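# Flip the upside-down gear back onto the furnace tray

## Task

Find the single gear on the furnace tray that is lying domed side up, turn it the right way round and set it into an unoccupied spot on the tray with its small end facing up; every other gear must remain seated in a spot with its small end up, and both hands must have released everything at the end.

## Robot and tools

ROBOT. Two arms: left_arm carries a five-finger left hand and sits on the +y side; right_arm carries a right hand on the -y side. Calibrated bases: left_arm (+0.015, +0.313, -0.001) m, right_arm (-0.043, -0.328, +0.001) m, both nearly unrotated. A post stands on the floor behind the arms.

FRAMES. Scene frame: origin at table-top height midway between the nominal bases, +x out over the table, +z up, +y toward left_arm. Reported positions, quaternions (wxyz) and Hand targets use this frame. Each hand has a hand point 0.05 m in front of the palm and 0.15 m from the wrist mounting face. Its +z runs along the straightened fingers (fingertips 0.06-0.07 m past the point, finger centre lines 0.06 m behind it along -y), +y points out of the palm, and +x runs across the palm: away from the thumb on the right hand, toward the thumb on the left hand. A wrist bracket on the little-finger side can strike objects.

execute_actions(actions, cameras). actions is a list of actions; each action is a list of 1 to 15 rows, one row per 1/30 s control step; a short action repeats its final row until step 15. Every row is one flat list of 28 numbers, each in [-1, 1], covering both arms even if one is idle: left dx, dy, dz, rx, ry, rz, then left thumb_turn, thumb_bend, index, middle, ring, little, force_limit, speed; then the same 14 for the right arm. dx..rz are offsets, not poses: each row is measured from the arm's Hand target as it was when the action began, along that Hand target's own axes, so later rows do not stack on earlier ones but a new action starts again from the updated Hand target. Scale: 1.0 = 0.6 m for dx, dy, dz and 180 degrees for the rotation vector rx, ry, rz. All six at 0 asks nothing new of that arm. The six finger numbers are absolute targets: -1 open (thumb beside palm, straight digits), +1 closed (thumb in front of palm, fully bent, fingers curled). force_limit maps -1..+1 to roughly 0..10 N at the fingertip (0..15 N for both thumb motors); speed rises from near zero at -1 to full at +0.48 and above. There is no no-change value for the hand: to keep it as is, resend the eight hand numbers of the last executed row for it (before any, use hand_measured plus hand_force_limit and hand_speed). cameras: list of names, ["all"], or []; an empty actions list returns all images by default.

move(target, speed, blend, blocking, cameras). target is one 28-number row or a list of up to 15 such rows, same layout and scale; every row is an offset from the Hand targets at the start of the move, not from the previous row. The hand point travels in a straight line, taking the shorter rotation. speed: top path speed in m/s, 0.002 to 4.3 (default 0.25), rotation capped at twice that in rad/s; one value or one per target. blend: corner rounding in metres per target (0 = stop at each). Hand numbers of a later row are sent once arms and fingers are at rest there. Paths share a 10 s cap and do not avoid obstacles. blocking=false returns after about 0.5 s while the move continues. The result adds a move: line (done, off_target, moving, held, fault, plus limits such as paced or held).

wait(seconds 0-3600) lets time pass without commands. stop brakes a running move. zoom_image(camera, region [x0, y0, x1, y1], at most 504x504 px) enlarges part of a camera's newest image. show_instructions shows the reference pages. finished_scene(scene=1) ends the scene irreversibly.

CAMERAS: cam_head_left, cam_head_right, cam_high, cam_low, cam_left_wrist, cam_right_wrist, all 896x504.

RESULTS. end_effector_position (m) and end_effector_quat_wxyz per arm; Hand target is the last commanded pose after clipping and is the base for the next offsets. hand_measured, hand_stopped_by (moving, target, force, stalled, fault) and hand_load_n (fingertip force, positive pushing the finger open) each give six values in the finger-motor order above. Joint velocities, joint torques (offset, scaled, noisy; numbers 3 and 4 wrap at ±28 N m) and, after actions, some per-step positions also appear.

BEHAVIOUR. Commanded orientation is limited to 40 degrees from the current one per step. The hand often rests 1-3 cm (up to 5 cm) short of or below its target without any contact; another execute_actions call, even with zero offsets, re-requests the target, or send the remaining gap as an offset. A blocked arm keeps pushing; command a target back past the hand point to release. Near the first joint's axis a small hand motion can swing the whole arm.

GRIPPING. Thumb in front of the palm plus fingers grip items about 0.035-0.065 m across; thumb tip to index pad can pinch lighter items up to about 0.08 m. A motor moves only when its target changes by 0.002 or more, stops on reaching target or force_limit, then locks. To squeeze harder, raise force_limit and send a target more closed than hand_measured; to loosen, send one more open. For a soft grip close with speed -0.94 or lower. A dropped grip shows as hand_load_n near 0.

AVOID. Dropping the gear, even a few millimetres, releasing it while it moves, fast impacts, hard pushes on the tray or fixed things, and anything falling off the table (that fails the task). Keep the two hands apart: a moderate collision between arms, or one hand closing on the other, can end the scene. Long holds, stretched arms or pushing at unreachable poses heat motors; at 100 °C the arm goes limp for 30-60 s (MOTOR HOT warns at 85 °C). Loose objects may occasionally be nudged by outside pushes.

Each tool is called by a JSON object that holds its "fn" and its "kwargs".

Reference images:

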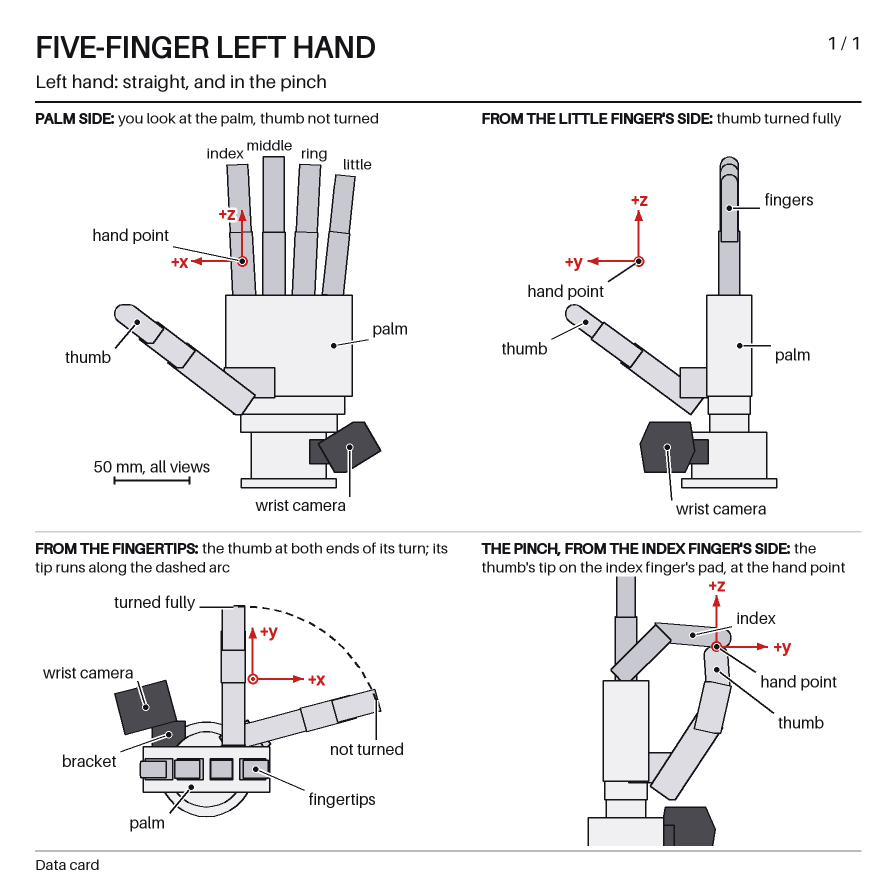

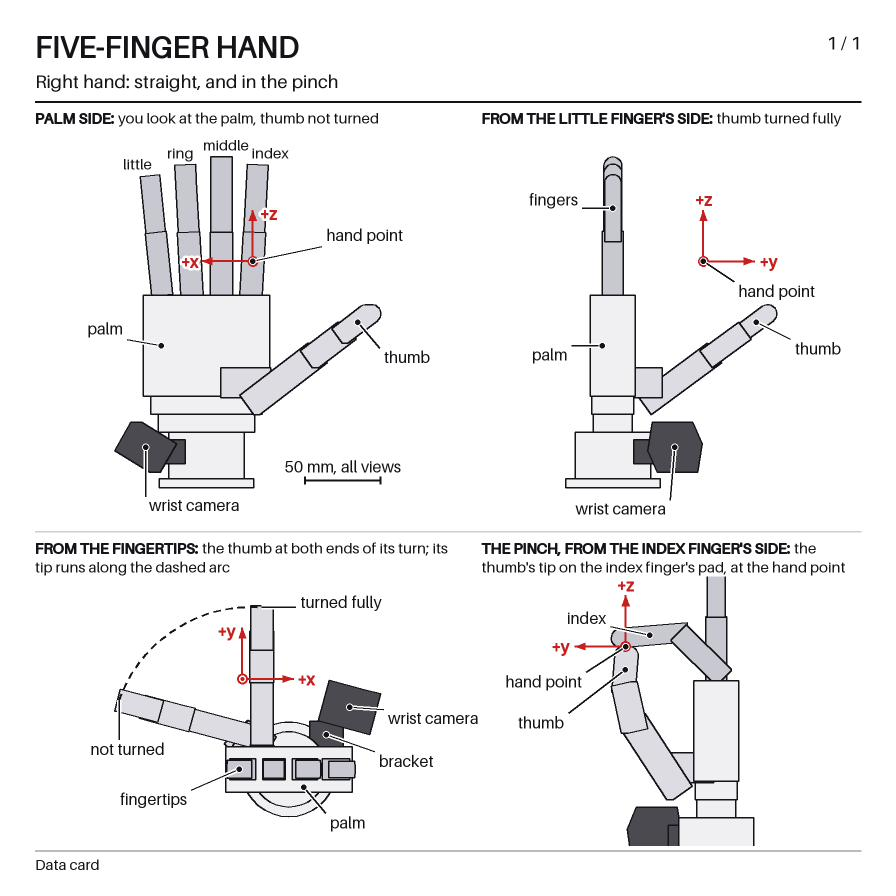

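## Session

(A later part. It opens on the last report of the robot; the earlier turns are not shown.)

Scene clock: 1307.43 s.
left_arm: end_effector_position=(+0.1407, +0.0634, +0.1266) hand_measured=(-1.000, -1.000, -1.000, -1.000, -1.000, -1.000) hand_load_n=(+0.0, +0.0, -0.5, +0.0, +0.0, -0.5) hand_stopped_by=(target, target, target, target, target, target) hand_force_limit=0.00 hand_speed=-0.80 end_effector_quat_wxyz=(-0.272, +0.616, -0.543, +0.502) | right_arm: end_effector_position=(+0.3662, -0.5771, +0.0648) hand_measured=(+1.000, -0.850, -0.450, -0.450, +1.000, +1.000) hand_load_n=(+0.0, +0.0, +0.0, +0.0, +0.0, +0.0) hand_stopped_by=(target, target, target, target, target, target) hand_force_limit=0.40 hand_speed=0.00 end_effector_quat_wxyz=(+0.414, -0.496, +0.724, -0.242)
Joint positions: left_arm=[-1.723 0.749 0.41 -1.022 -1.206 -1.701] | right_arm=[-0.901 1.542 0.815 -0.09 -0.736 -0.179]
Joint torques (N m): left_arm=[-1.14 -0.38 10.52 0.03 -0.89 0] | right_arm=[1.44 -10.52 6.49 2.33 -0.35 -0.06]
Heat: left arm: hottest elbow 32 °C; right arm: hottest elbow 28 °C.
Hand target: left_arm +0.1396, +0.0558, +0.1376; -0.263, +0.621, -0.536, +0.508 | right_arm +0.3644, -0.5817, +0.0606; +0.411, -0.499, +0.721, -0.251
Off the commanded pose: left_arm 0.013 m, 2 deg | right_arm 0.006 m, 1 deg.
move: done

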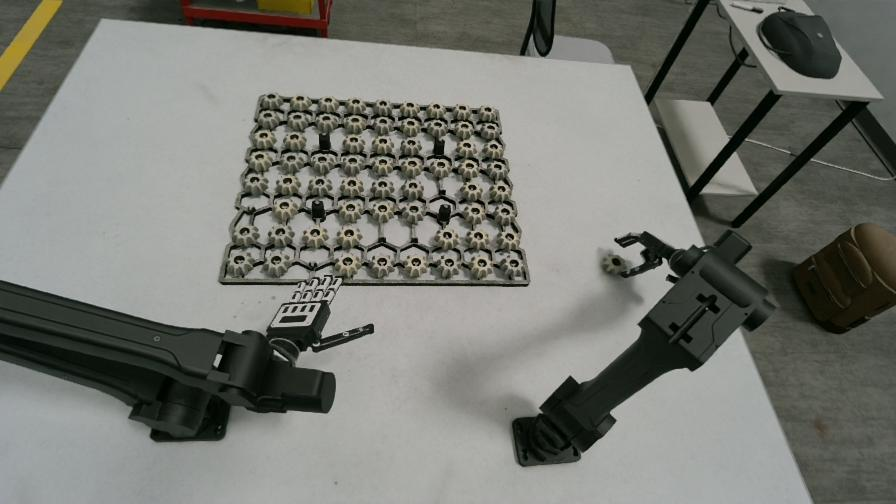

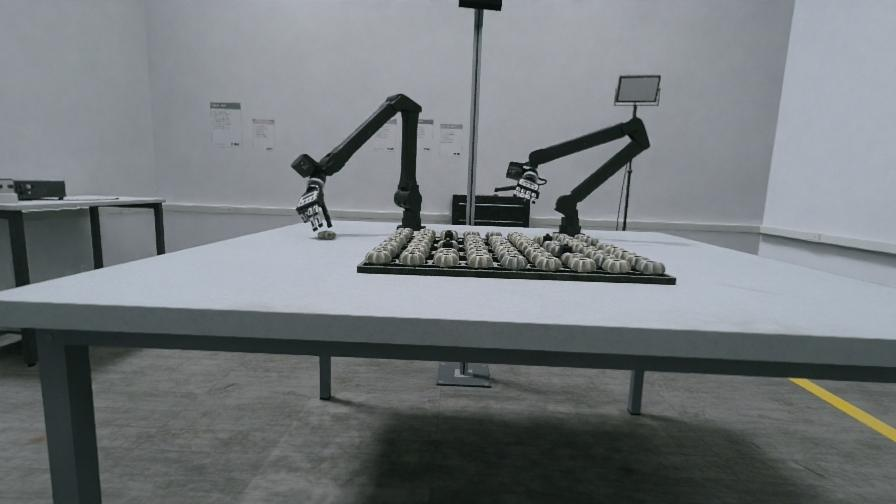

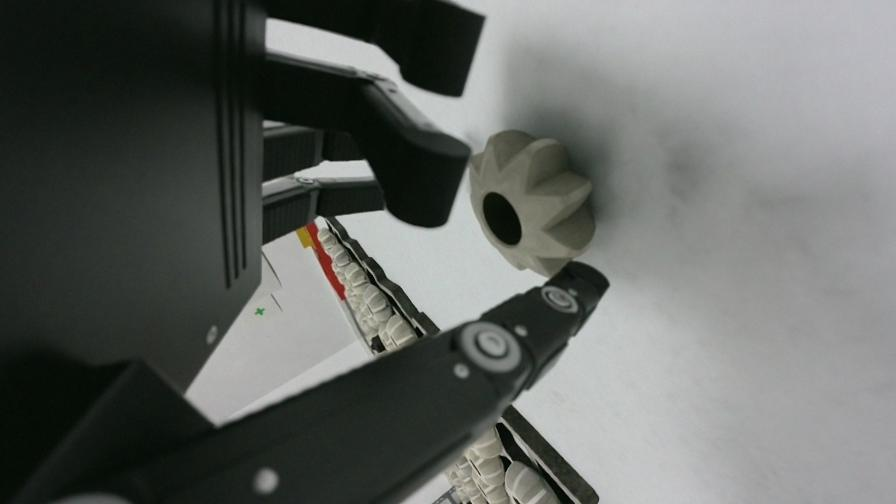

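{"fn": "move", "kwargs": {"target": [[0,0,0,0,0,0,-1,-1,-1,-1,-1,-1,0,-0.8,-0.007,0.0465,0.046,0,0,0,1,-0.85,-0.45,-0.45,1,1,0.4,0]], "speed": 0.05, "cameras": ["cam_head_left","cam_low","cam_right_wrist"]}}

{"fn": "zoom_image", "kwargs": {"camera": "cam_head_left", "region": [570, 200, 670, 290]}}

{"fn": "zoom_image", "kwargs": {"camera": "cam_low", "region": [290, 195, 350, 245]}}

{"fn": "zoom_image", "kwargs": {"camera": "cam_right_wrist", "region": [380, 130, 640, 360]}}

Scene clock: 1326.20 s.
left_arm: end_effector_position=(+0.1407, +0.0634, +0.1266) hand_measured=(-1.000, -1.000, -1.000, -1.000, -1.000, -1.000) hand_load_n=(-0.5, +0.0, +0.0, +0.0, +0.0, +0.0) hand_stopped_by=(target, target, target, target, target, target) hand_force_limit=0.00 hand_speed=-0.80 end_effector_quat_wxyz=(-0.272, +0.616, -0.543, +0.502) | right_arm: end_effector_position=(+0.3740, -0.5715, +0.0349) hand_measured=(+1.000, -0.850, -0.450, -0.450, +1.000, +1.000) hand_load_n=(+0.0, +0.0, +0.0, +0.0, +0.5, +0.0) hand_stopped_by=(target, target, target, target, target, target) hand_force_limit=0.40 hand_speed=0.00 end_effector_quat_wxyz=(+0.411, -0.502, +0.716, -0.257)
Joint positions: left_arm=[-1.723 0.749 0.41 -1.022 -1.206 -1.701] | right_arm=[-0.874 1.6 0.769 0.057 -0.711 -0.167]
Joint torques (N m): left_arm=[-1.14 -0.38 10.51 0.05 -0.89 0] | right_arm=[2.84 -9.88 5.55 2.33 -0.16 0.21]
Heat: left arm: hottest elbow 32 °C; right arm: hottest elbow 27 °C.
Hand target: left_arm +0.1396, +0.0558, +0.1376; -0.263, +0.621, -0.536, +0.508 | right_arm +0.3740, -0.5660, +0.0258; +0.411, -0.499, +0.721, -0.251
Off the commanded pose: left_arm 0.013 m, 2 deg | right_arm 0.011 m, 1 deg.
move: off_target (right_arm)

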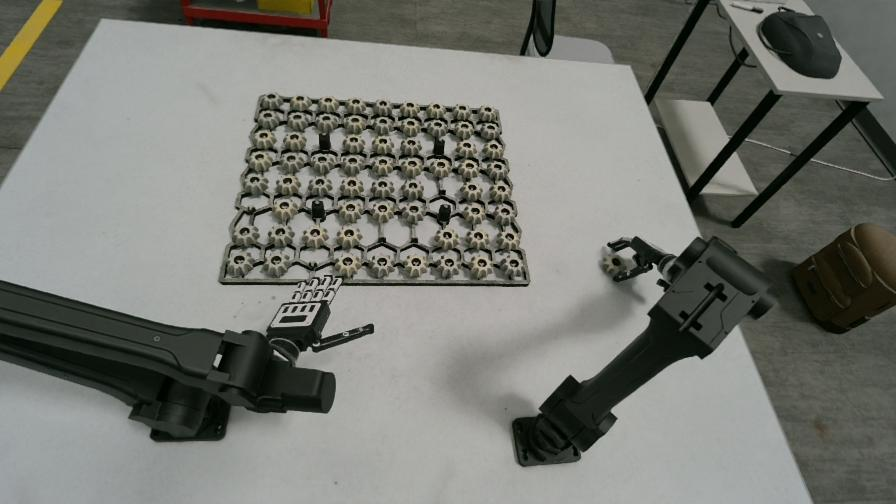

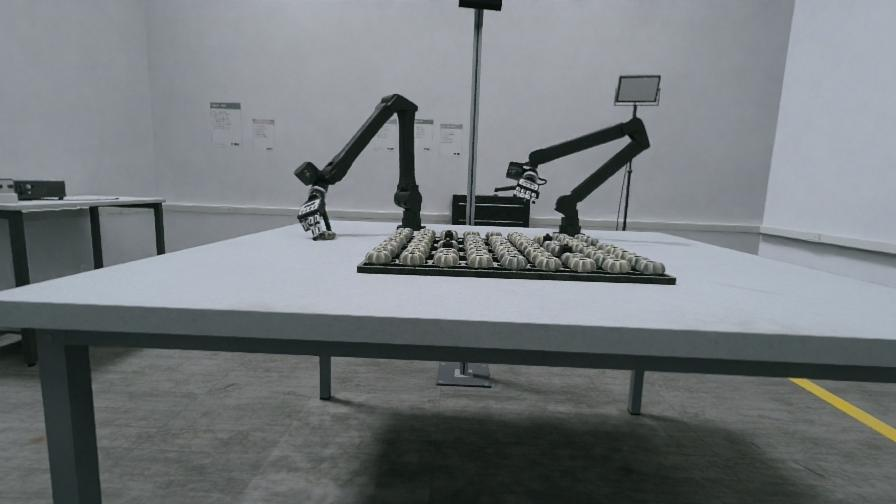

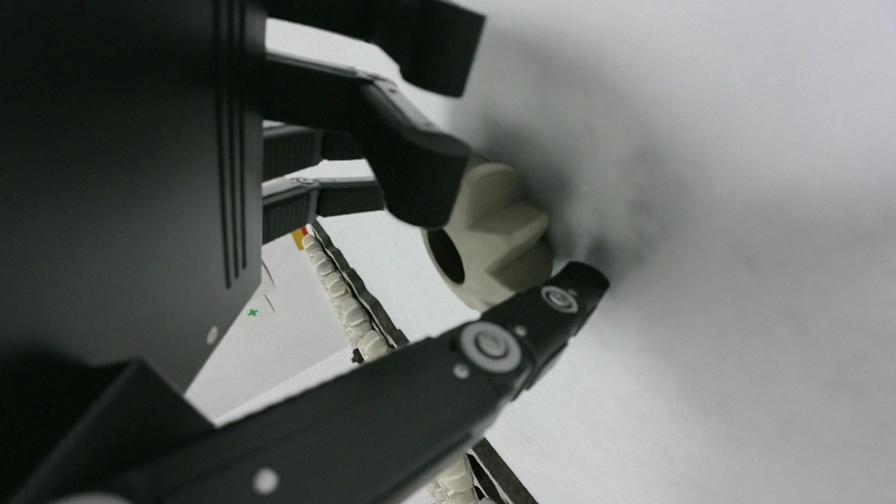

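Scaled by 5.040 from the camera's image (finer frame: 1280x720).

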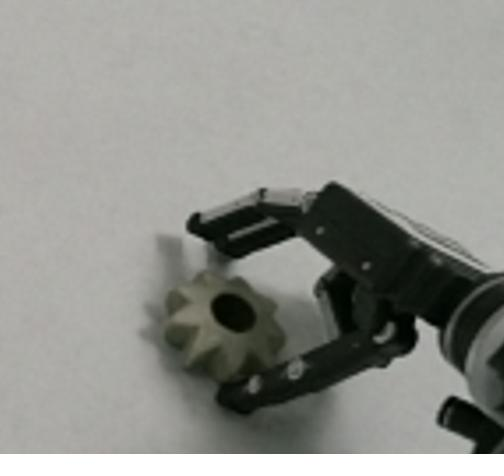

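Scaled by 8.400 from the camera's image (finer frame: 1280x720).

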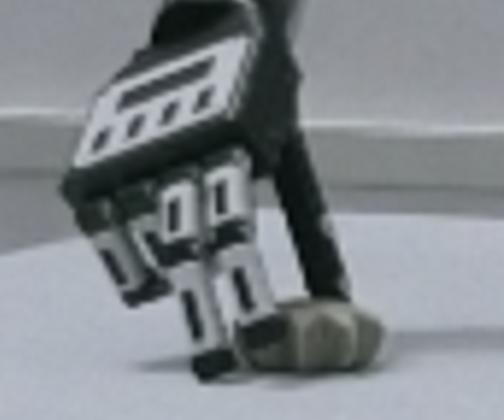

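Scaled by 1.938 from the camera's image (finer frame: 1280x720).

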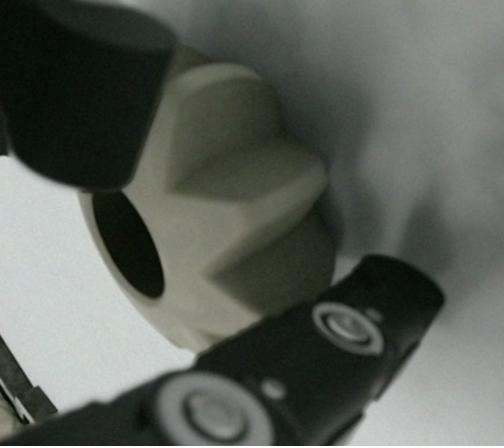

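{"fn": "move", "kwargs": {"target": [0,0,0,0,0,0,-1,-1,-1,-1,-1,-1,0,-0.8,0,0,0,0,0,0,1,-0.2,0.2,0.2,1,1,0.5,-0.92], "cameras": ["cam_head_left","cam_low","cam_right_wrist"]}}

{"fn": "zoom_image", "kwargs": {"camera": "cam_low", "region": [290, 195, 350, 245]}}

{"fn": "zoom_image", "kwargs": {"camera": "cam_right_wrist", "region": [380, 130, 640, 360]}}

Scene clock: 1344.67 s.
left_arm: end_effector_position=(+0.1407, +0.0634, +0.1266) hand_measured=(-1.000, -1.000, -1.000, -1.000, -1.000, -1.000) hand_load_n=(-0.5, +0.0, +0.0, +0.0, -0.5, +0.0) hand_stopped_by=(target, target, target, target, target, target) hand_force_limit=0.00 hand_speed=-0.80 end_effector_quat_wxyz=(-0.272, +0.616, -0.543, +0.502) | right_arm: end_effector_position=(+0.3768, -0.5723, +0.0368) hand_measured=(+1.000, -0.708, -0.154, -0.176, +1.000, +1.000) hand_load_n=(+0.0, +11.5, +8.5, +6.0, +0.0, +0.0) hand_stopped_by=(target, force, force, force, target, target) hand_force_limit=0.50 hand_speed=-0.92 end_effector_quat_wxyz=(+0.413, -0.502, +0.713, -0.262)
Joint positions: left_arm=[-1.723 0.749 0.41 -1.022 -1.206 -1.701] | right_arm=[-0.872 1.6 0.769 0.073 -0.711 -0.162]
Joint torques (N m): left_arm=[-1.14 -0.38 10.51 0.05 -0.9 0] | right_arm=[2.67 -9.99 5.55 1.68 -0.16 0.15]
Heat: left arm: hottest elbow 32 °C; right arm: hottest elbow 27 °C.
Hand target: left_arm +0.1396, +0.0558, +0.1376; -0.263, +0.621, -0.536, +0.508 | right_arm +0.3741, -0.5658, +0.0258; +0.411, -0.499, +0.720, -0.251
Off the commanded pose: left_arm 0.013 m, 2 deg | right_arm 0.013 m, 2 deg.
move: done

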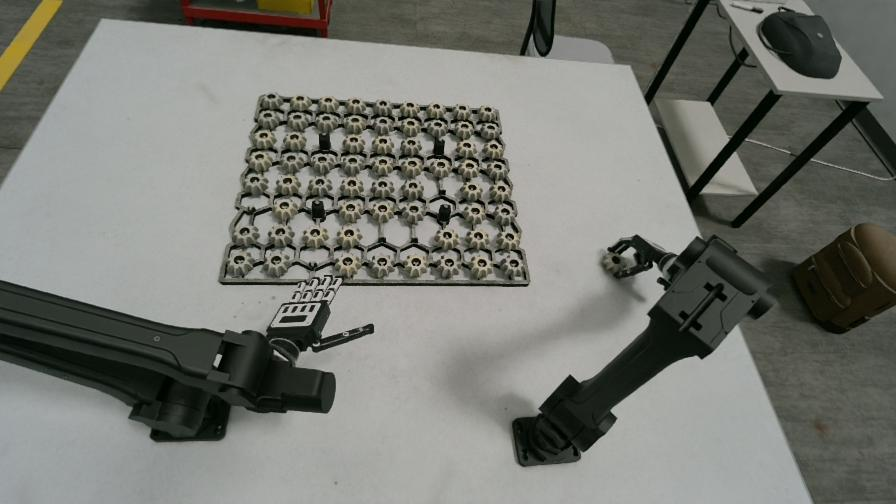

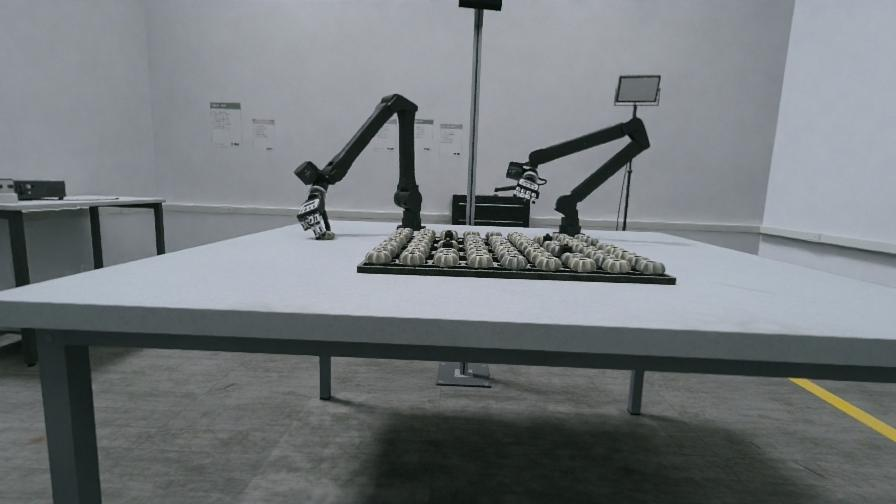

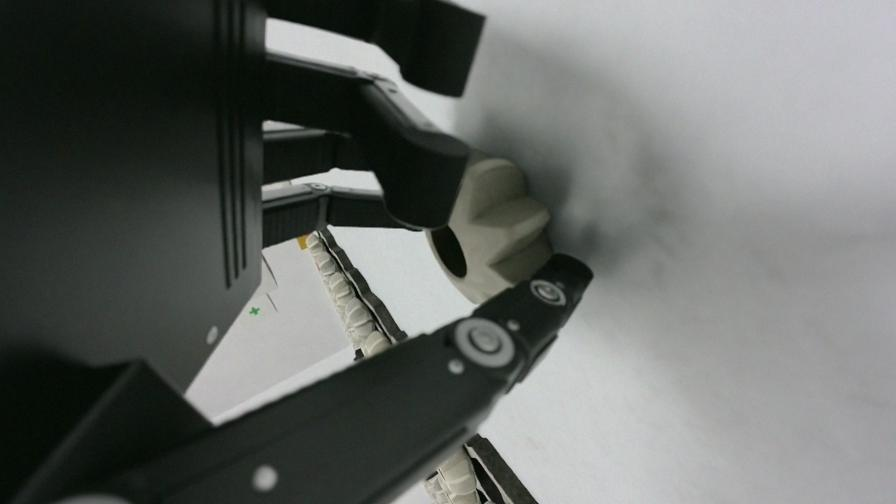

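Scaled by 8.400 from the camera's image (finer frame: 1280x720).

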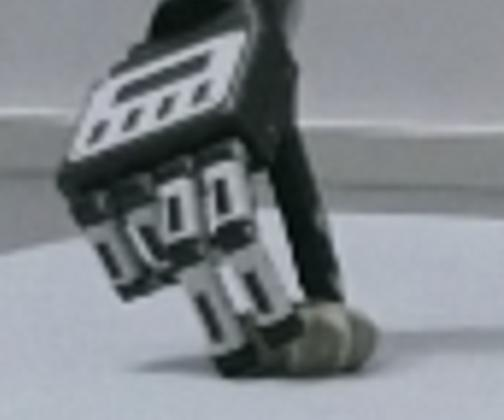

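Scaled by 1.938 from the camera's image (finer frame: 1280x720).

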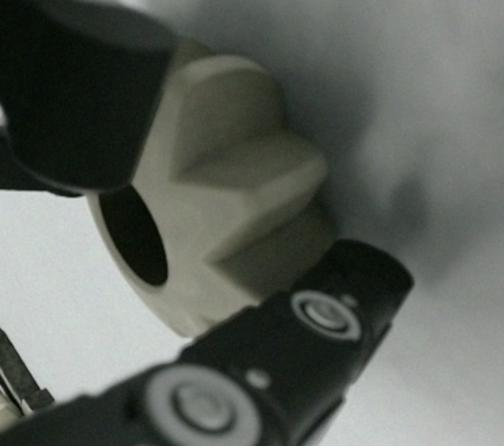

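{"fn": "move", "kwargs": {"target": [[0,0,0,0,0,0,-1,-1,-1,-1,-1,-1,0,-0.8,-0.0583,-0.1397,-0.0735,0,0,0,1,-0.2,0.2,0.2,1,1,0.5,-0.92]], "speed": 0.05, "cameras": ["cam_head_left","cam_low","cam_right_wrist"]}}

Scene clock: 1352.27 s.
left_arm: end_effector_position=(+0.1407, +0.0634, +0.1266) hand_measured=(-1.000, -1.000, -1.000, -1.000, -1.000, -1.000) hand_load_n=(+0.0, +0.0, +0.0, +0.0, +0.0, -0.5) hand_stopped_by=(target, target, target, target, target, target) hand_force_limit=0.00 hand_speed=-0.80 end_effector_quat_wxyz=(-0.272, +0.616, -0.543, +0.502) | right_arm: end_effector_position=(+0.3690, -0.5564, +0.1000) hand_measured=(+1.000, -0.706, -0.152, -0.176, +1.000, +1.000) hand_load_n=(+0.0, +0.0, +0.0, +0.0, +0.0, +0.0) hand_stopped_by=(target, force, force, force, target, target) hand_force_limit=0.50 hand_speed=-0.92 end_effector_quat_wxyz=(+0.405, -0.498, +0.730, -0.233)
Joint positions: left_arm=[-1.723 0.749 0.41 -1.022 -1.206 -1.701] | right_arm=[-0.856 1.444 0.833 -0.211 -0.694 -0.152]
Joint torques (N m): left_arm=[-1.14 -0.44 10.52 0.06 -0.89 0] | right_arm=[2.84 -11.05 11.89 0.88 -0.37 0.22]
Heat: left arm: hottest elbow 32 °C; right arm: hottest elbow 26 °C.
Hand target: left_arm +0.1396, +0.0558, +0.1376; -0.263, +0.621, -0.536, +0.508 | right_arm +0.3856, -0.5673, +0.1260; +0.411, -0.499, +0.721, -0.251
Off the commanded pose: left_arm 0.013 m, 2 deg | right_arm 0.033 m, 2 deg.
move: off_target (right_arm)

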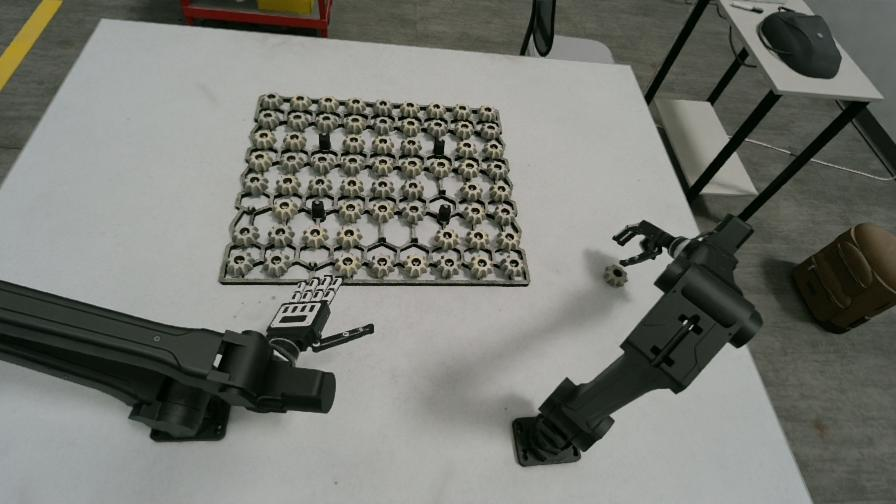

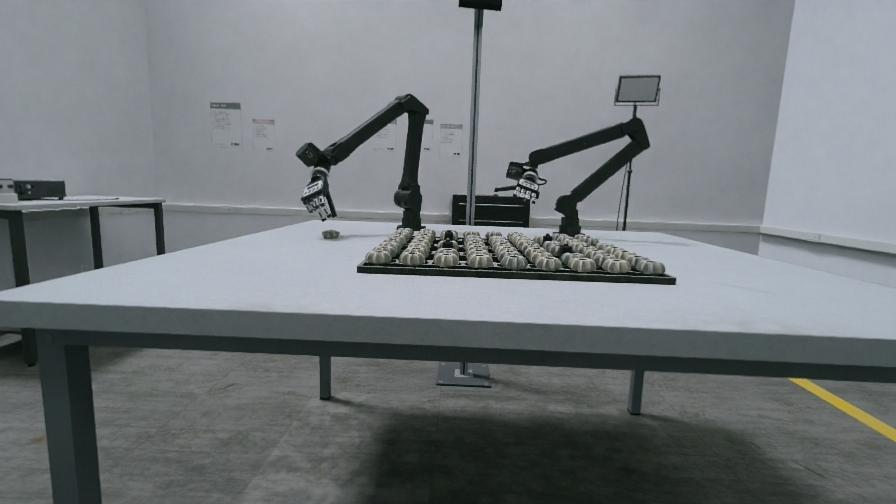

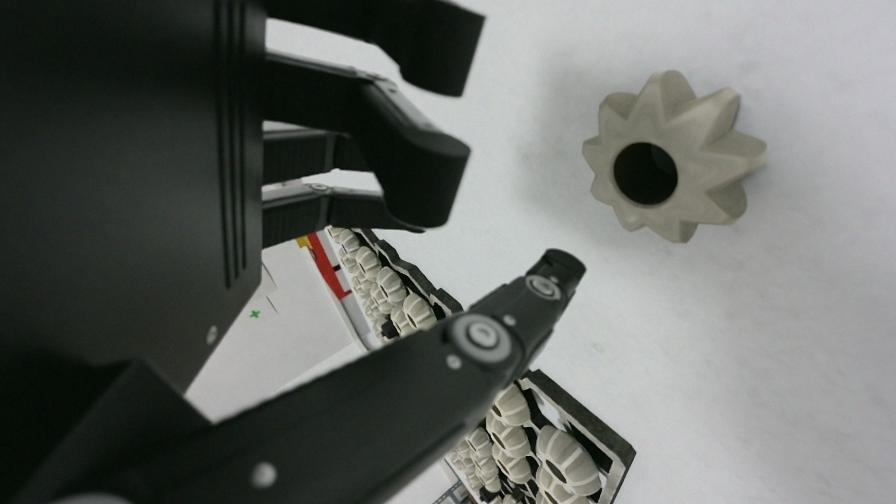

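{"fn": "move", "kwargs": {"target": [[0,0,0,0,0,0,-1,-1,-1,-1,-1,-1,0,-0.8,0.037,0.1333,-0.0098,0,0.0634,-0.0913,1,-0.85,-0.45,-0.45,1,1,0.4,0]], "speed": 0.1, "cameras": ["cam_head_left","cam_low","cam_right_wrist"]}}

{"fn": "zoom_image", "kwargs": {"camera": "cam_head_left", "region": [570, 210, 670, 300]}}

{"fn": "zoom_image", "kwargs": {"camera": "cam_low", "region": [290, 195, 350, 245]}}

Scene clock: 1392.43 s.
left_arm: end_effector_position=(+0.1407, +0.0634, +0.1266) hand_measured=(-1.000, -1.000, -1.000, -1.000, -1.000, -1.000) hand_load_n=(-0.5, +0.0, +0.0, +0.0, -0.5, +0.0) hand_stopped_by=(target, target, target, target, target, target) hand_force_limit=0.00 hand_speed=-0.80 end_effector_quat_wxyz=(-0.272, +0.616, -0.543, +0.502) | right_arm: end_effector_position=(+0.3333, -0.5580, +0.0556) hand_measured=(+1.000, -0.850, -0.450, -0.450, +1.000, +1.000) hand_load_n=(+0.0, +0.0, +0.0, +0.0, +0.0, +0.0) hand_stopped_by=(target, target, target, target, target, target) hand_force_limit=0.40 hand_speed=0.00 end_effector_quat_wxyz=(+0.299, -0.562, +0.692, -0.341)
Joint positions: left_arm=[-1.723 0.749 0.41 -1.022 -1.206 -1.701] | right_arm=[-0.815 1.346 0.634 -0.011 -0.472 -0.344]
Joint torques (N m): left_arm=[-1.14 -0.44 10.51 0.05 -0.9 0] | right_arm=[2.55 -9.23 6.68 2.67 -0.16 -0.05]
Heat: left arm: hottest elbow 32 °C; right arm: hottest elbow 29 °C.
Hand target: left_arm +0.1396, +0.0558, +0.1376; -0.263, +0.621, -0.536, +0.508 | right_arm +0.3361, -0.5580, +0.0600; +0.298, -0.569, +0.679, -0.355
Off the commanded pose: left_arm 0.013 m, 2 deg | right_arm 0.005 m, 2 deg.
move: done

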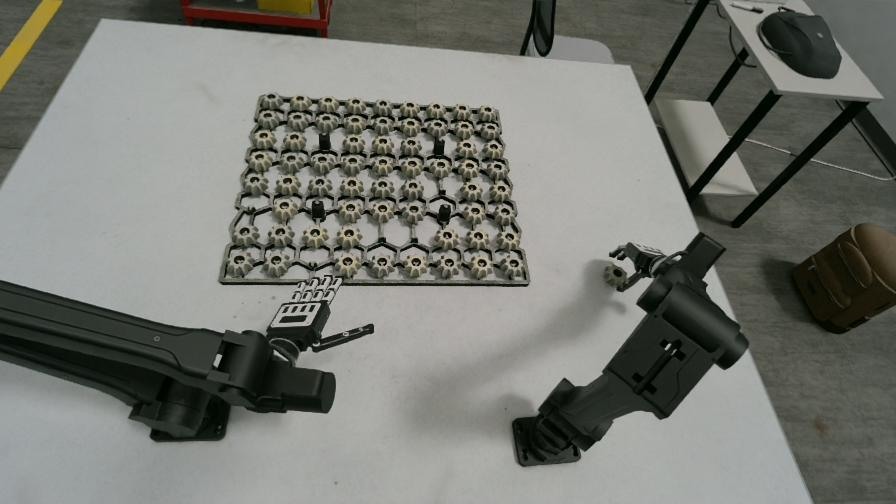

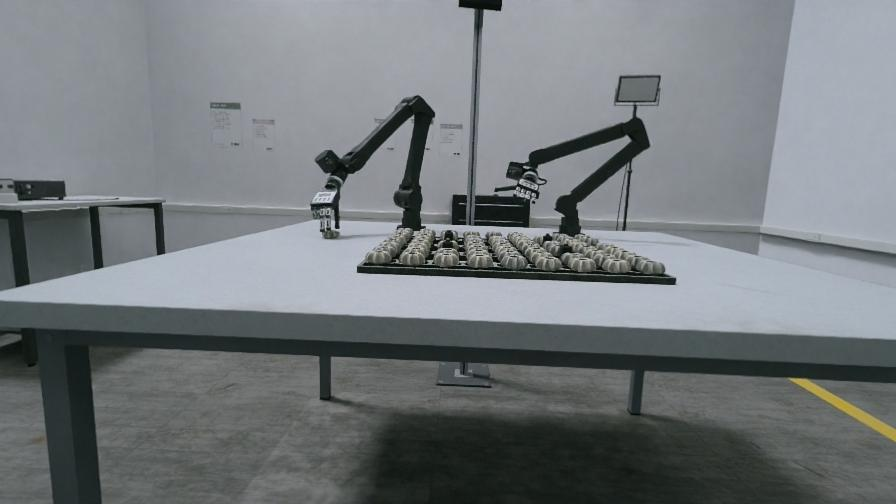

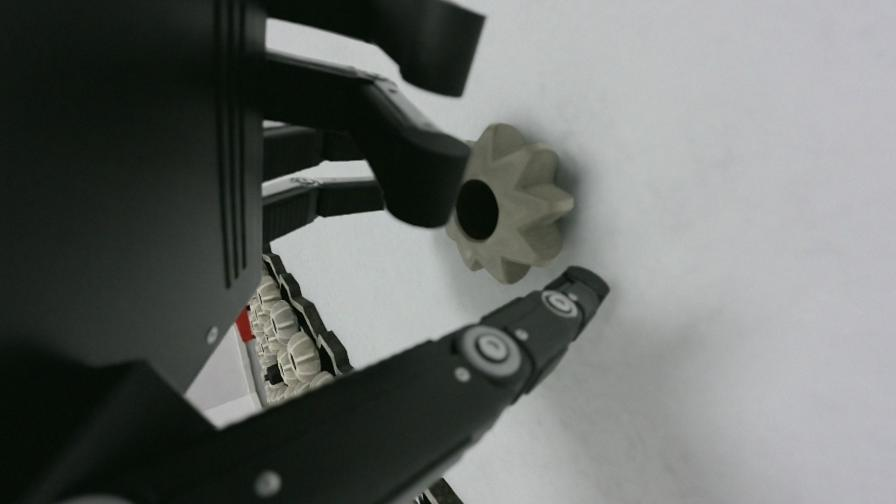

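Scaled by 5.040 from the camera's image (finer frame: 1280x720).

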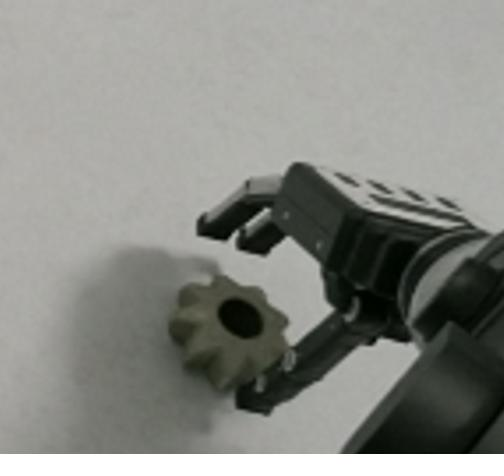

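Scaled by 8.400 from the camera's image (finer frame: 1280x720).

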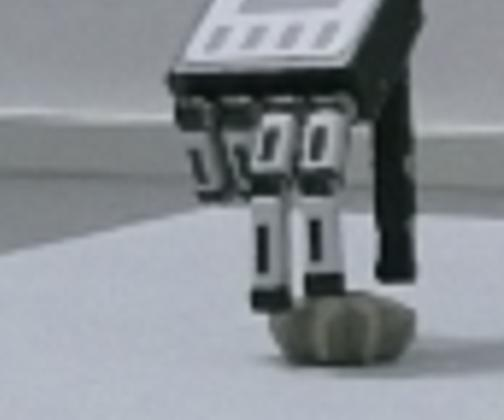

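{"fn": "move", "kwargs": {"target": [[0,0,0,0,0,0,-1,-1,-1,-1,-1,-1,0,-0.8,0.0052,0.033,0.0398,0,0,0,1,-0.85,-0.45,-0.45,1,1,0.4,0]], "speed": 0.05, "cameras": ["cam_head_left","cam_low","cam_right_wrist"]}}

{"fn": "zoom_image", "kwargs": {"camera": "cam_head_left", "region": [570, 210, 670, 300]}}

{"fn": "zoom_image", "kwargs": {"camera": "cam_low", "region": [290, 195, 350, 245]}}

{"fn": "zoom_image", "kwargs": {"camera": "cam_right_wrist", "region": [380, 130, 640, 360]}}

Scene clock: 1410.33 s.
left_arm: end_effector_position=(+0.1407, +0.0634, +0.1266) hand_measured=(-1.000, -1.000, -1.000, -1.000, -1.000, -1.000) hand_load_n=(+0.0, +0.0, +0.0, +0.0, +0.0, +0.0) hand_stopped_by=(target, target, target, target, target, target) hand_force_limit=0.00 hand_speed=-0.80 end_effector_quat_wxyz=(-0.272, +0.616, -0.543, +0.502) | right_arm: end_effector_position=(+0.3416, -0.5640, +0.0330) hand_measured=(+1.000, -0.850, -0.450, -0.450, +1.000, +1.000) hand_load_n=(+0.0, +0.0, +0.0, +0.0, +0.0, +0.0) hand_stopped_by=(target, target, target, target, target, target) hand_force_limit=0.40 hand_speed=0.00 end_effector_quat_wxyz=(+0.299, -0.563, +0.686, -0.350)
Joint positions: left_arm=[-1.723 0.749 0.41 -1.022 -1.206 -1.701] | right_arm=[-0.81 1.424 0.621 0.101 -0.468 -0.345]
Joint torques (N m): left_arm=[-1.14 -0.44 10.51 0.06 -0.9 0] | right_arm=[2.73 -8.35 6.24 2.63 -0.16 -0.03]
Heat: left arm: hottest elbow 32 °C; right arm: hottest elbow 28 °C.
Hand target: left_arm +0.1396, +0.0558, +0.1376; -0.263, +0.621, -0.536, +0.508 | right_arm +0.3437, -0.5627, +0.0301; +0.297, -0.569, +0.679, -0.355
Off the commanded pose: left_arm 0.013 m, 2 deg | right_arm 0.004 m, 1 deg.
move: done

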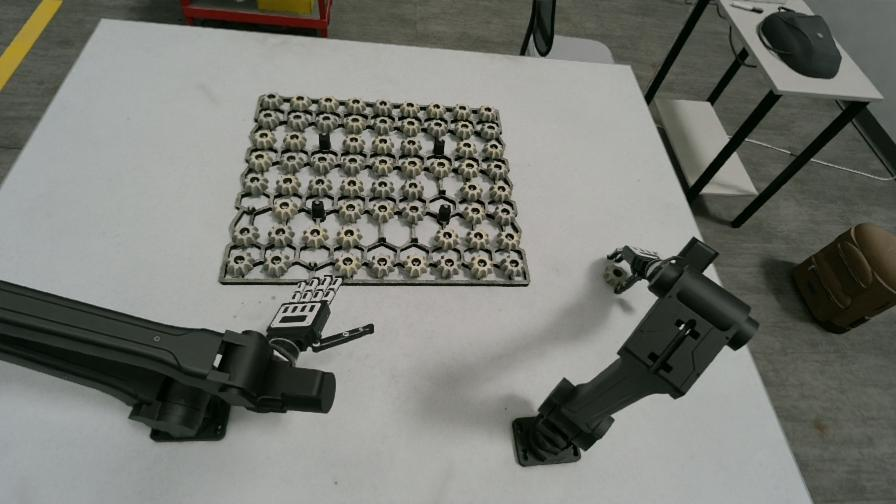

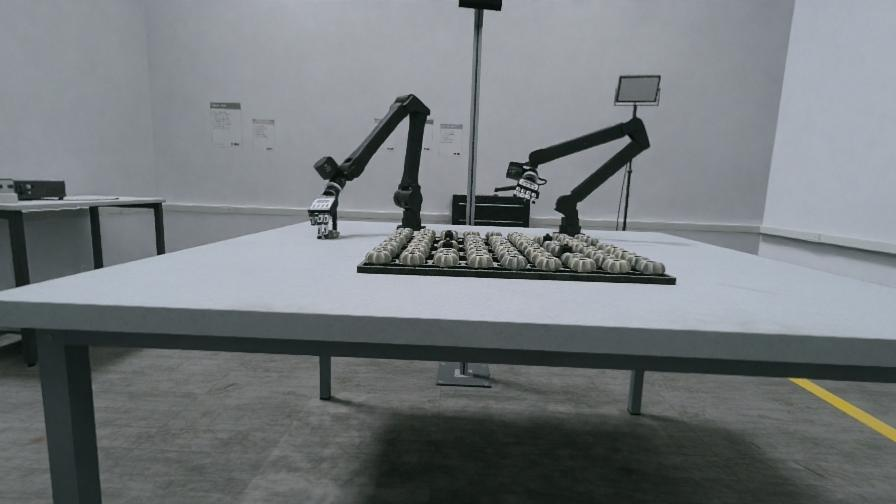

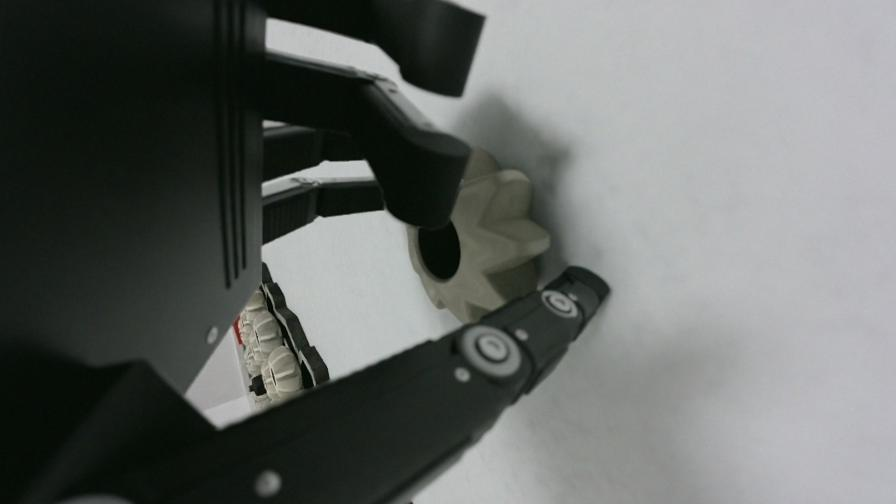

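Scaled by 5.040 from the camera's image (finer frame: 1280x720).

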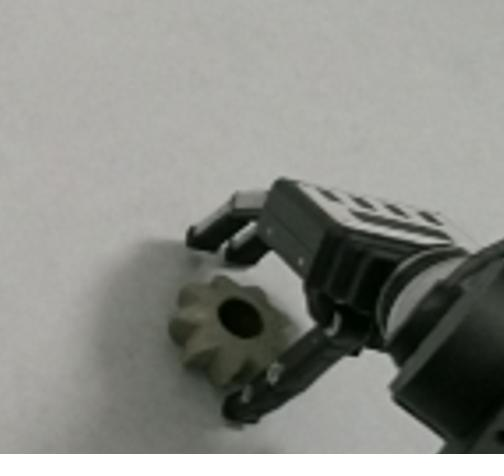

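Scaled by 8.400 from the camera's image (finer frame: 1280x720).

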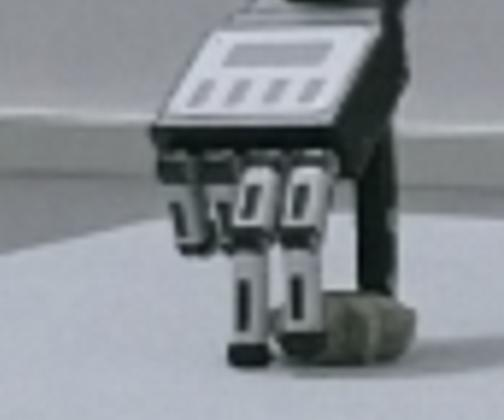

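Scaled by 1.938 from the camera's image (finer frame: 1280x720).

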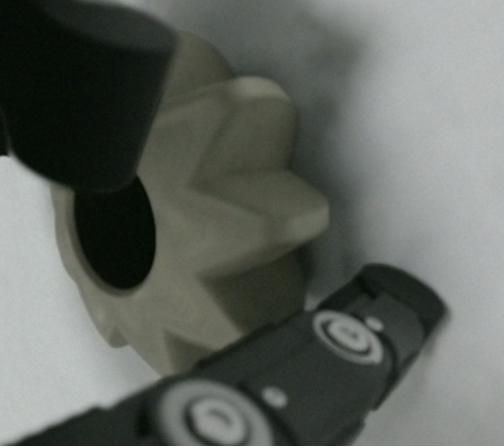

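{"fn": "move", "kwargs": {"target": [[0,0,0,0,0,0,-1,-1,-1,-1,-1,-1,0,-0.8,0.0,0.0068,0.0047,0,0,0,1,-0.85,-0.45,-0.45,1,1,0.4,0],[0,0,0,0,0,0,-1,-1,-1,-1,-1,-1,0,-0.8,0.0,0.0068,0.0047,0,0,0,1,-0.2,0.2,0.2,1,1,0.5,-0.92]], "speed": 0.04, "cameras": ["cam_head_left","cam_low","cam_right_wrist"]}}

{"fn": "zoom_image", "kwargs": {"camera": "cam_low", "region": [290, 195, 350, 245]}}

{"fn": "zoom_image", "kwargs": {"camera": "cam_right_wrist", "region": [380, 130, 640, 360]}}

Scene clock: 1420.47 s.
left_arm: end_effector_position=(+0.1407, +0.0634, +0.1266) hand_measured=(-1.000, -1.000, -1.000, -1.000, -1.000, -1.000) hand_load_n=(-0.5, +0.0, +0.0, +0.0, -0.5, +0.0) hand_stopped_by=(target, target, target, target, target, target) hand_force_limit=0.00 hand_speed=-0.80 end_effector_quat_wxyz=(-0.272, +0.616, -0.543, +0.502) | right_arm: end_effector_position=(+0.3460, -0.5670, +0.0332) hand_measured=(+1.000, -0.680, -0.138, -0.108, +1.000, +1.000) hand_load_n=(-1.0, +11.0, +5.5, +7.5, +0.0, +0.0) hand_stopped_by=(target, force, force, force, target, target) hand_force_limit=0.50 hand_speed=-0.92 end_effector_quat_wxyz=(+0.300, -0.564, +0.681, -0.359)
Joint positions: left_arm=[-1.723 0.749 0.41 -1.022 -1.206 -1.701] | right_arm=[-0.808 1.434 0.621 0.132 -0.468 -0.345]
Joint torques (N m): left_arm=[-1.08 -0.44 10.52 0.05 -0.9 0] | right_arm=[2.61 -8.06 5.81 2.19 -0.17 -0.04]
Heat: left arm: hottest elbow 32 °C; right arm: hottest elbow 27 °C.
Hand target: left_arm +0.1396, +0.0558, +0.1376; -0.263, +0.621, -0.536, +0.508 | right_arm +0.3437, -0.5625, +0.0252; +0.298, -0.569, +0.679, -0.355
Off the commanded pose: left_arm 0.013 m, 2 deg | right_arm 0.009 m, 1 deg.
move: done

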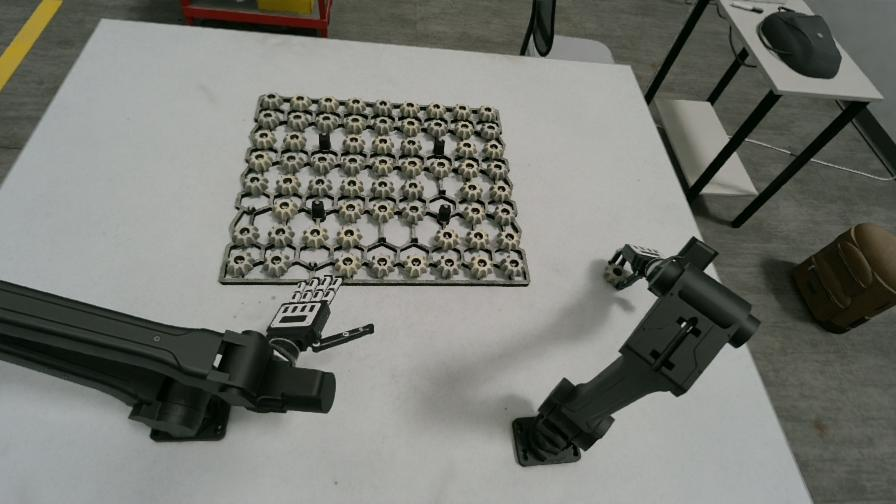

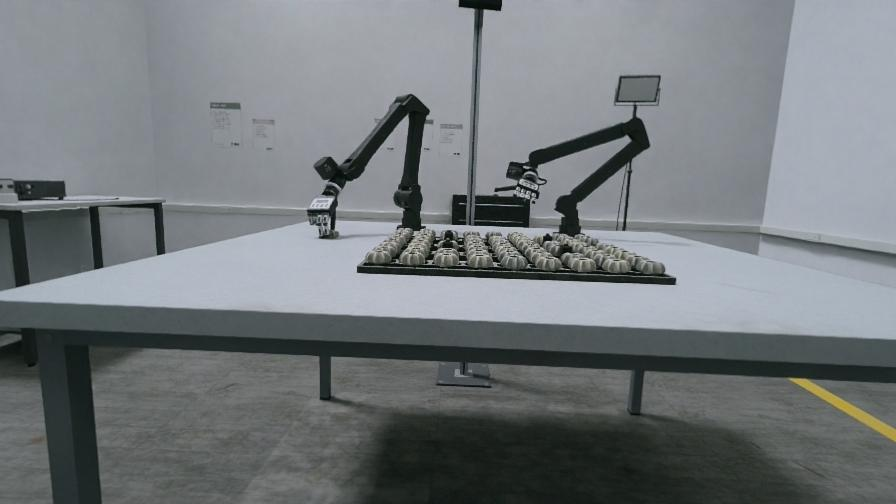

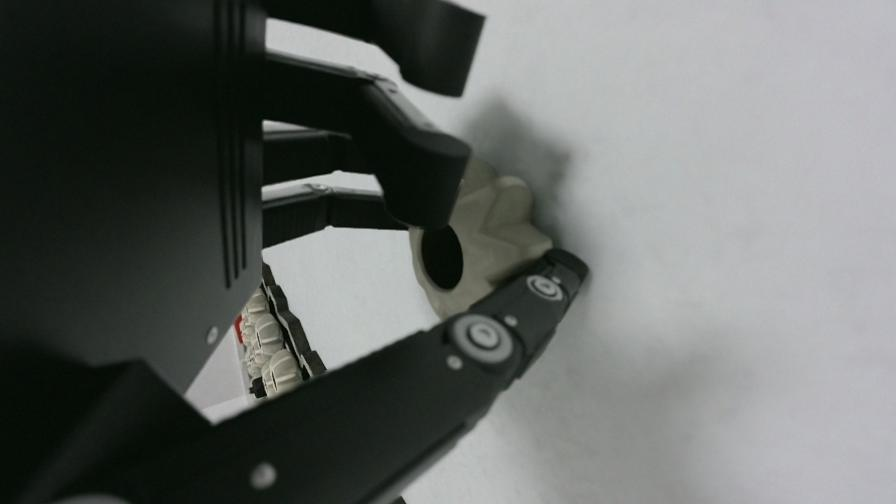

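Scaled by 8.400 from the camera's image (finer frame: 1280x720).

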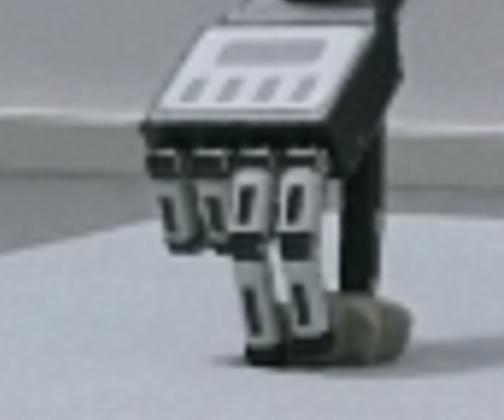

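Scaled by 1.938 from the camera's image (finer frame: 1280x720).

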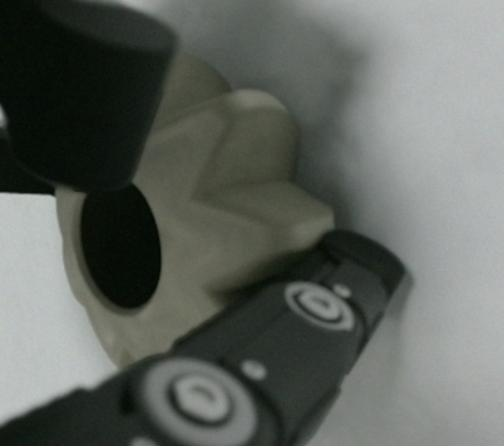

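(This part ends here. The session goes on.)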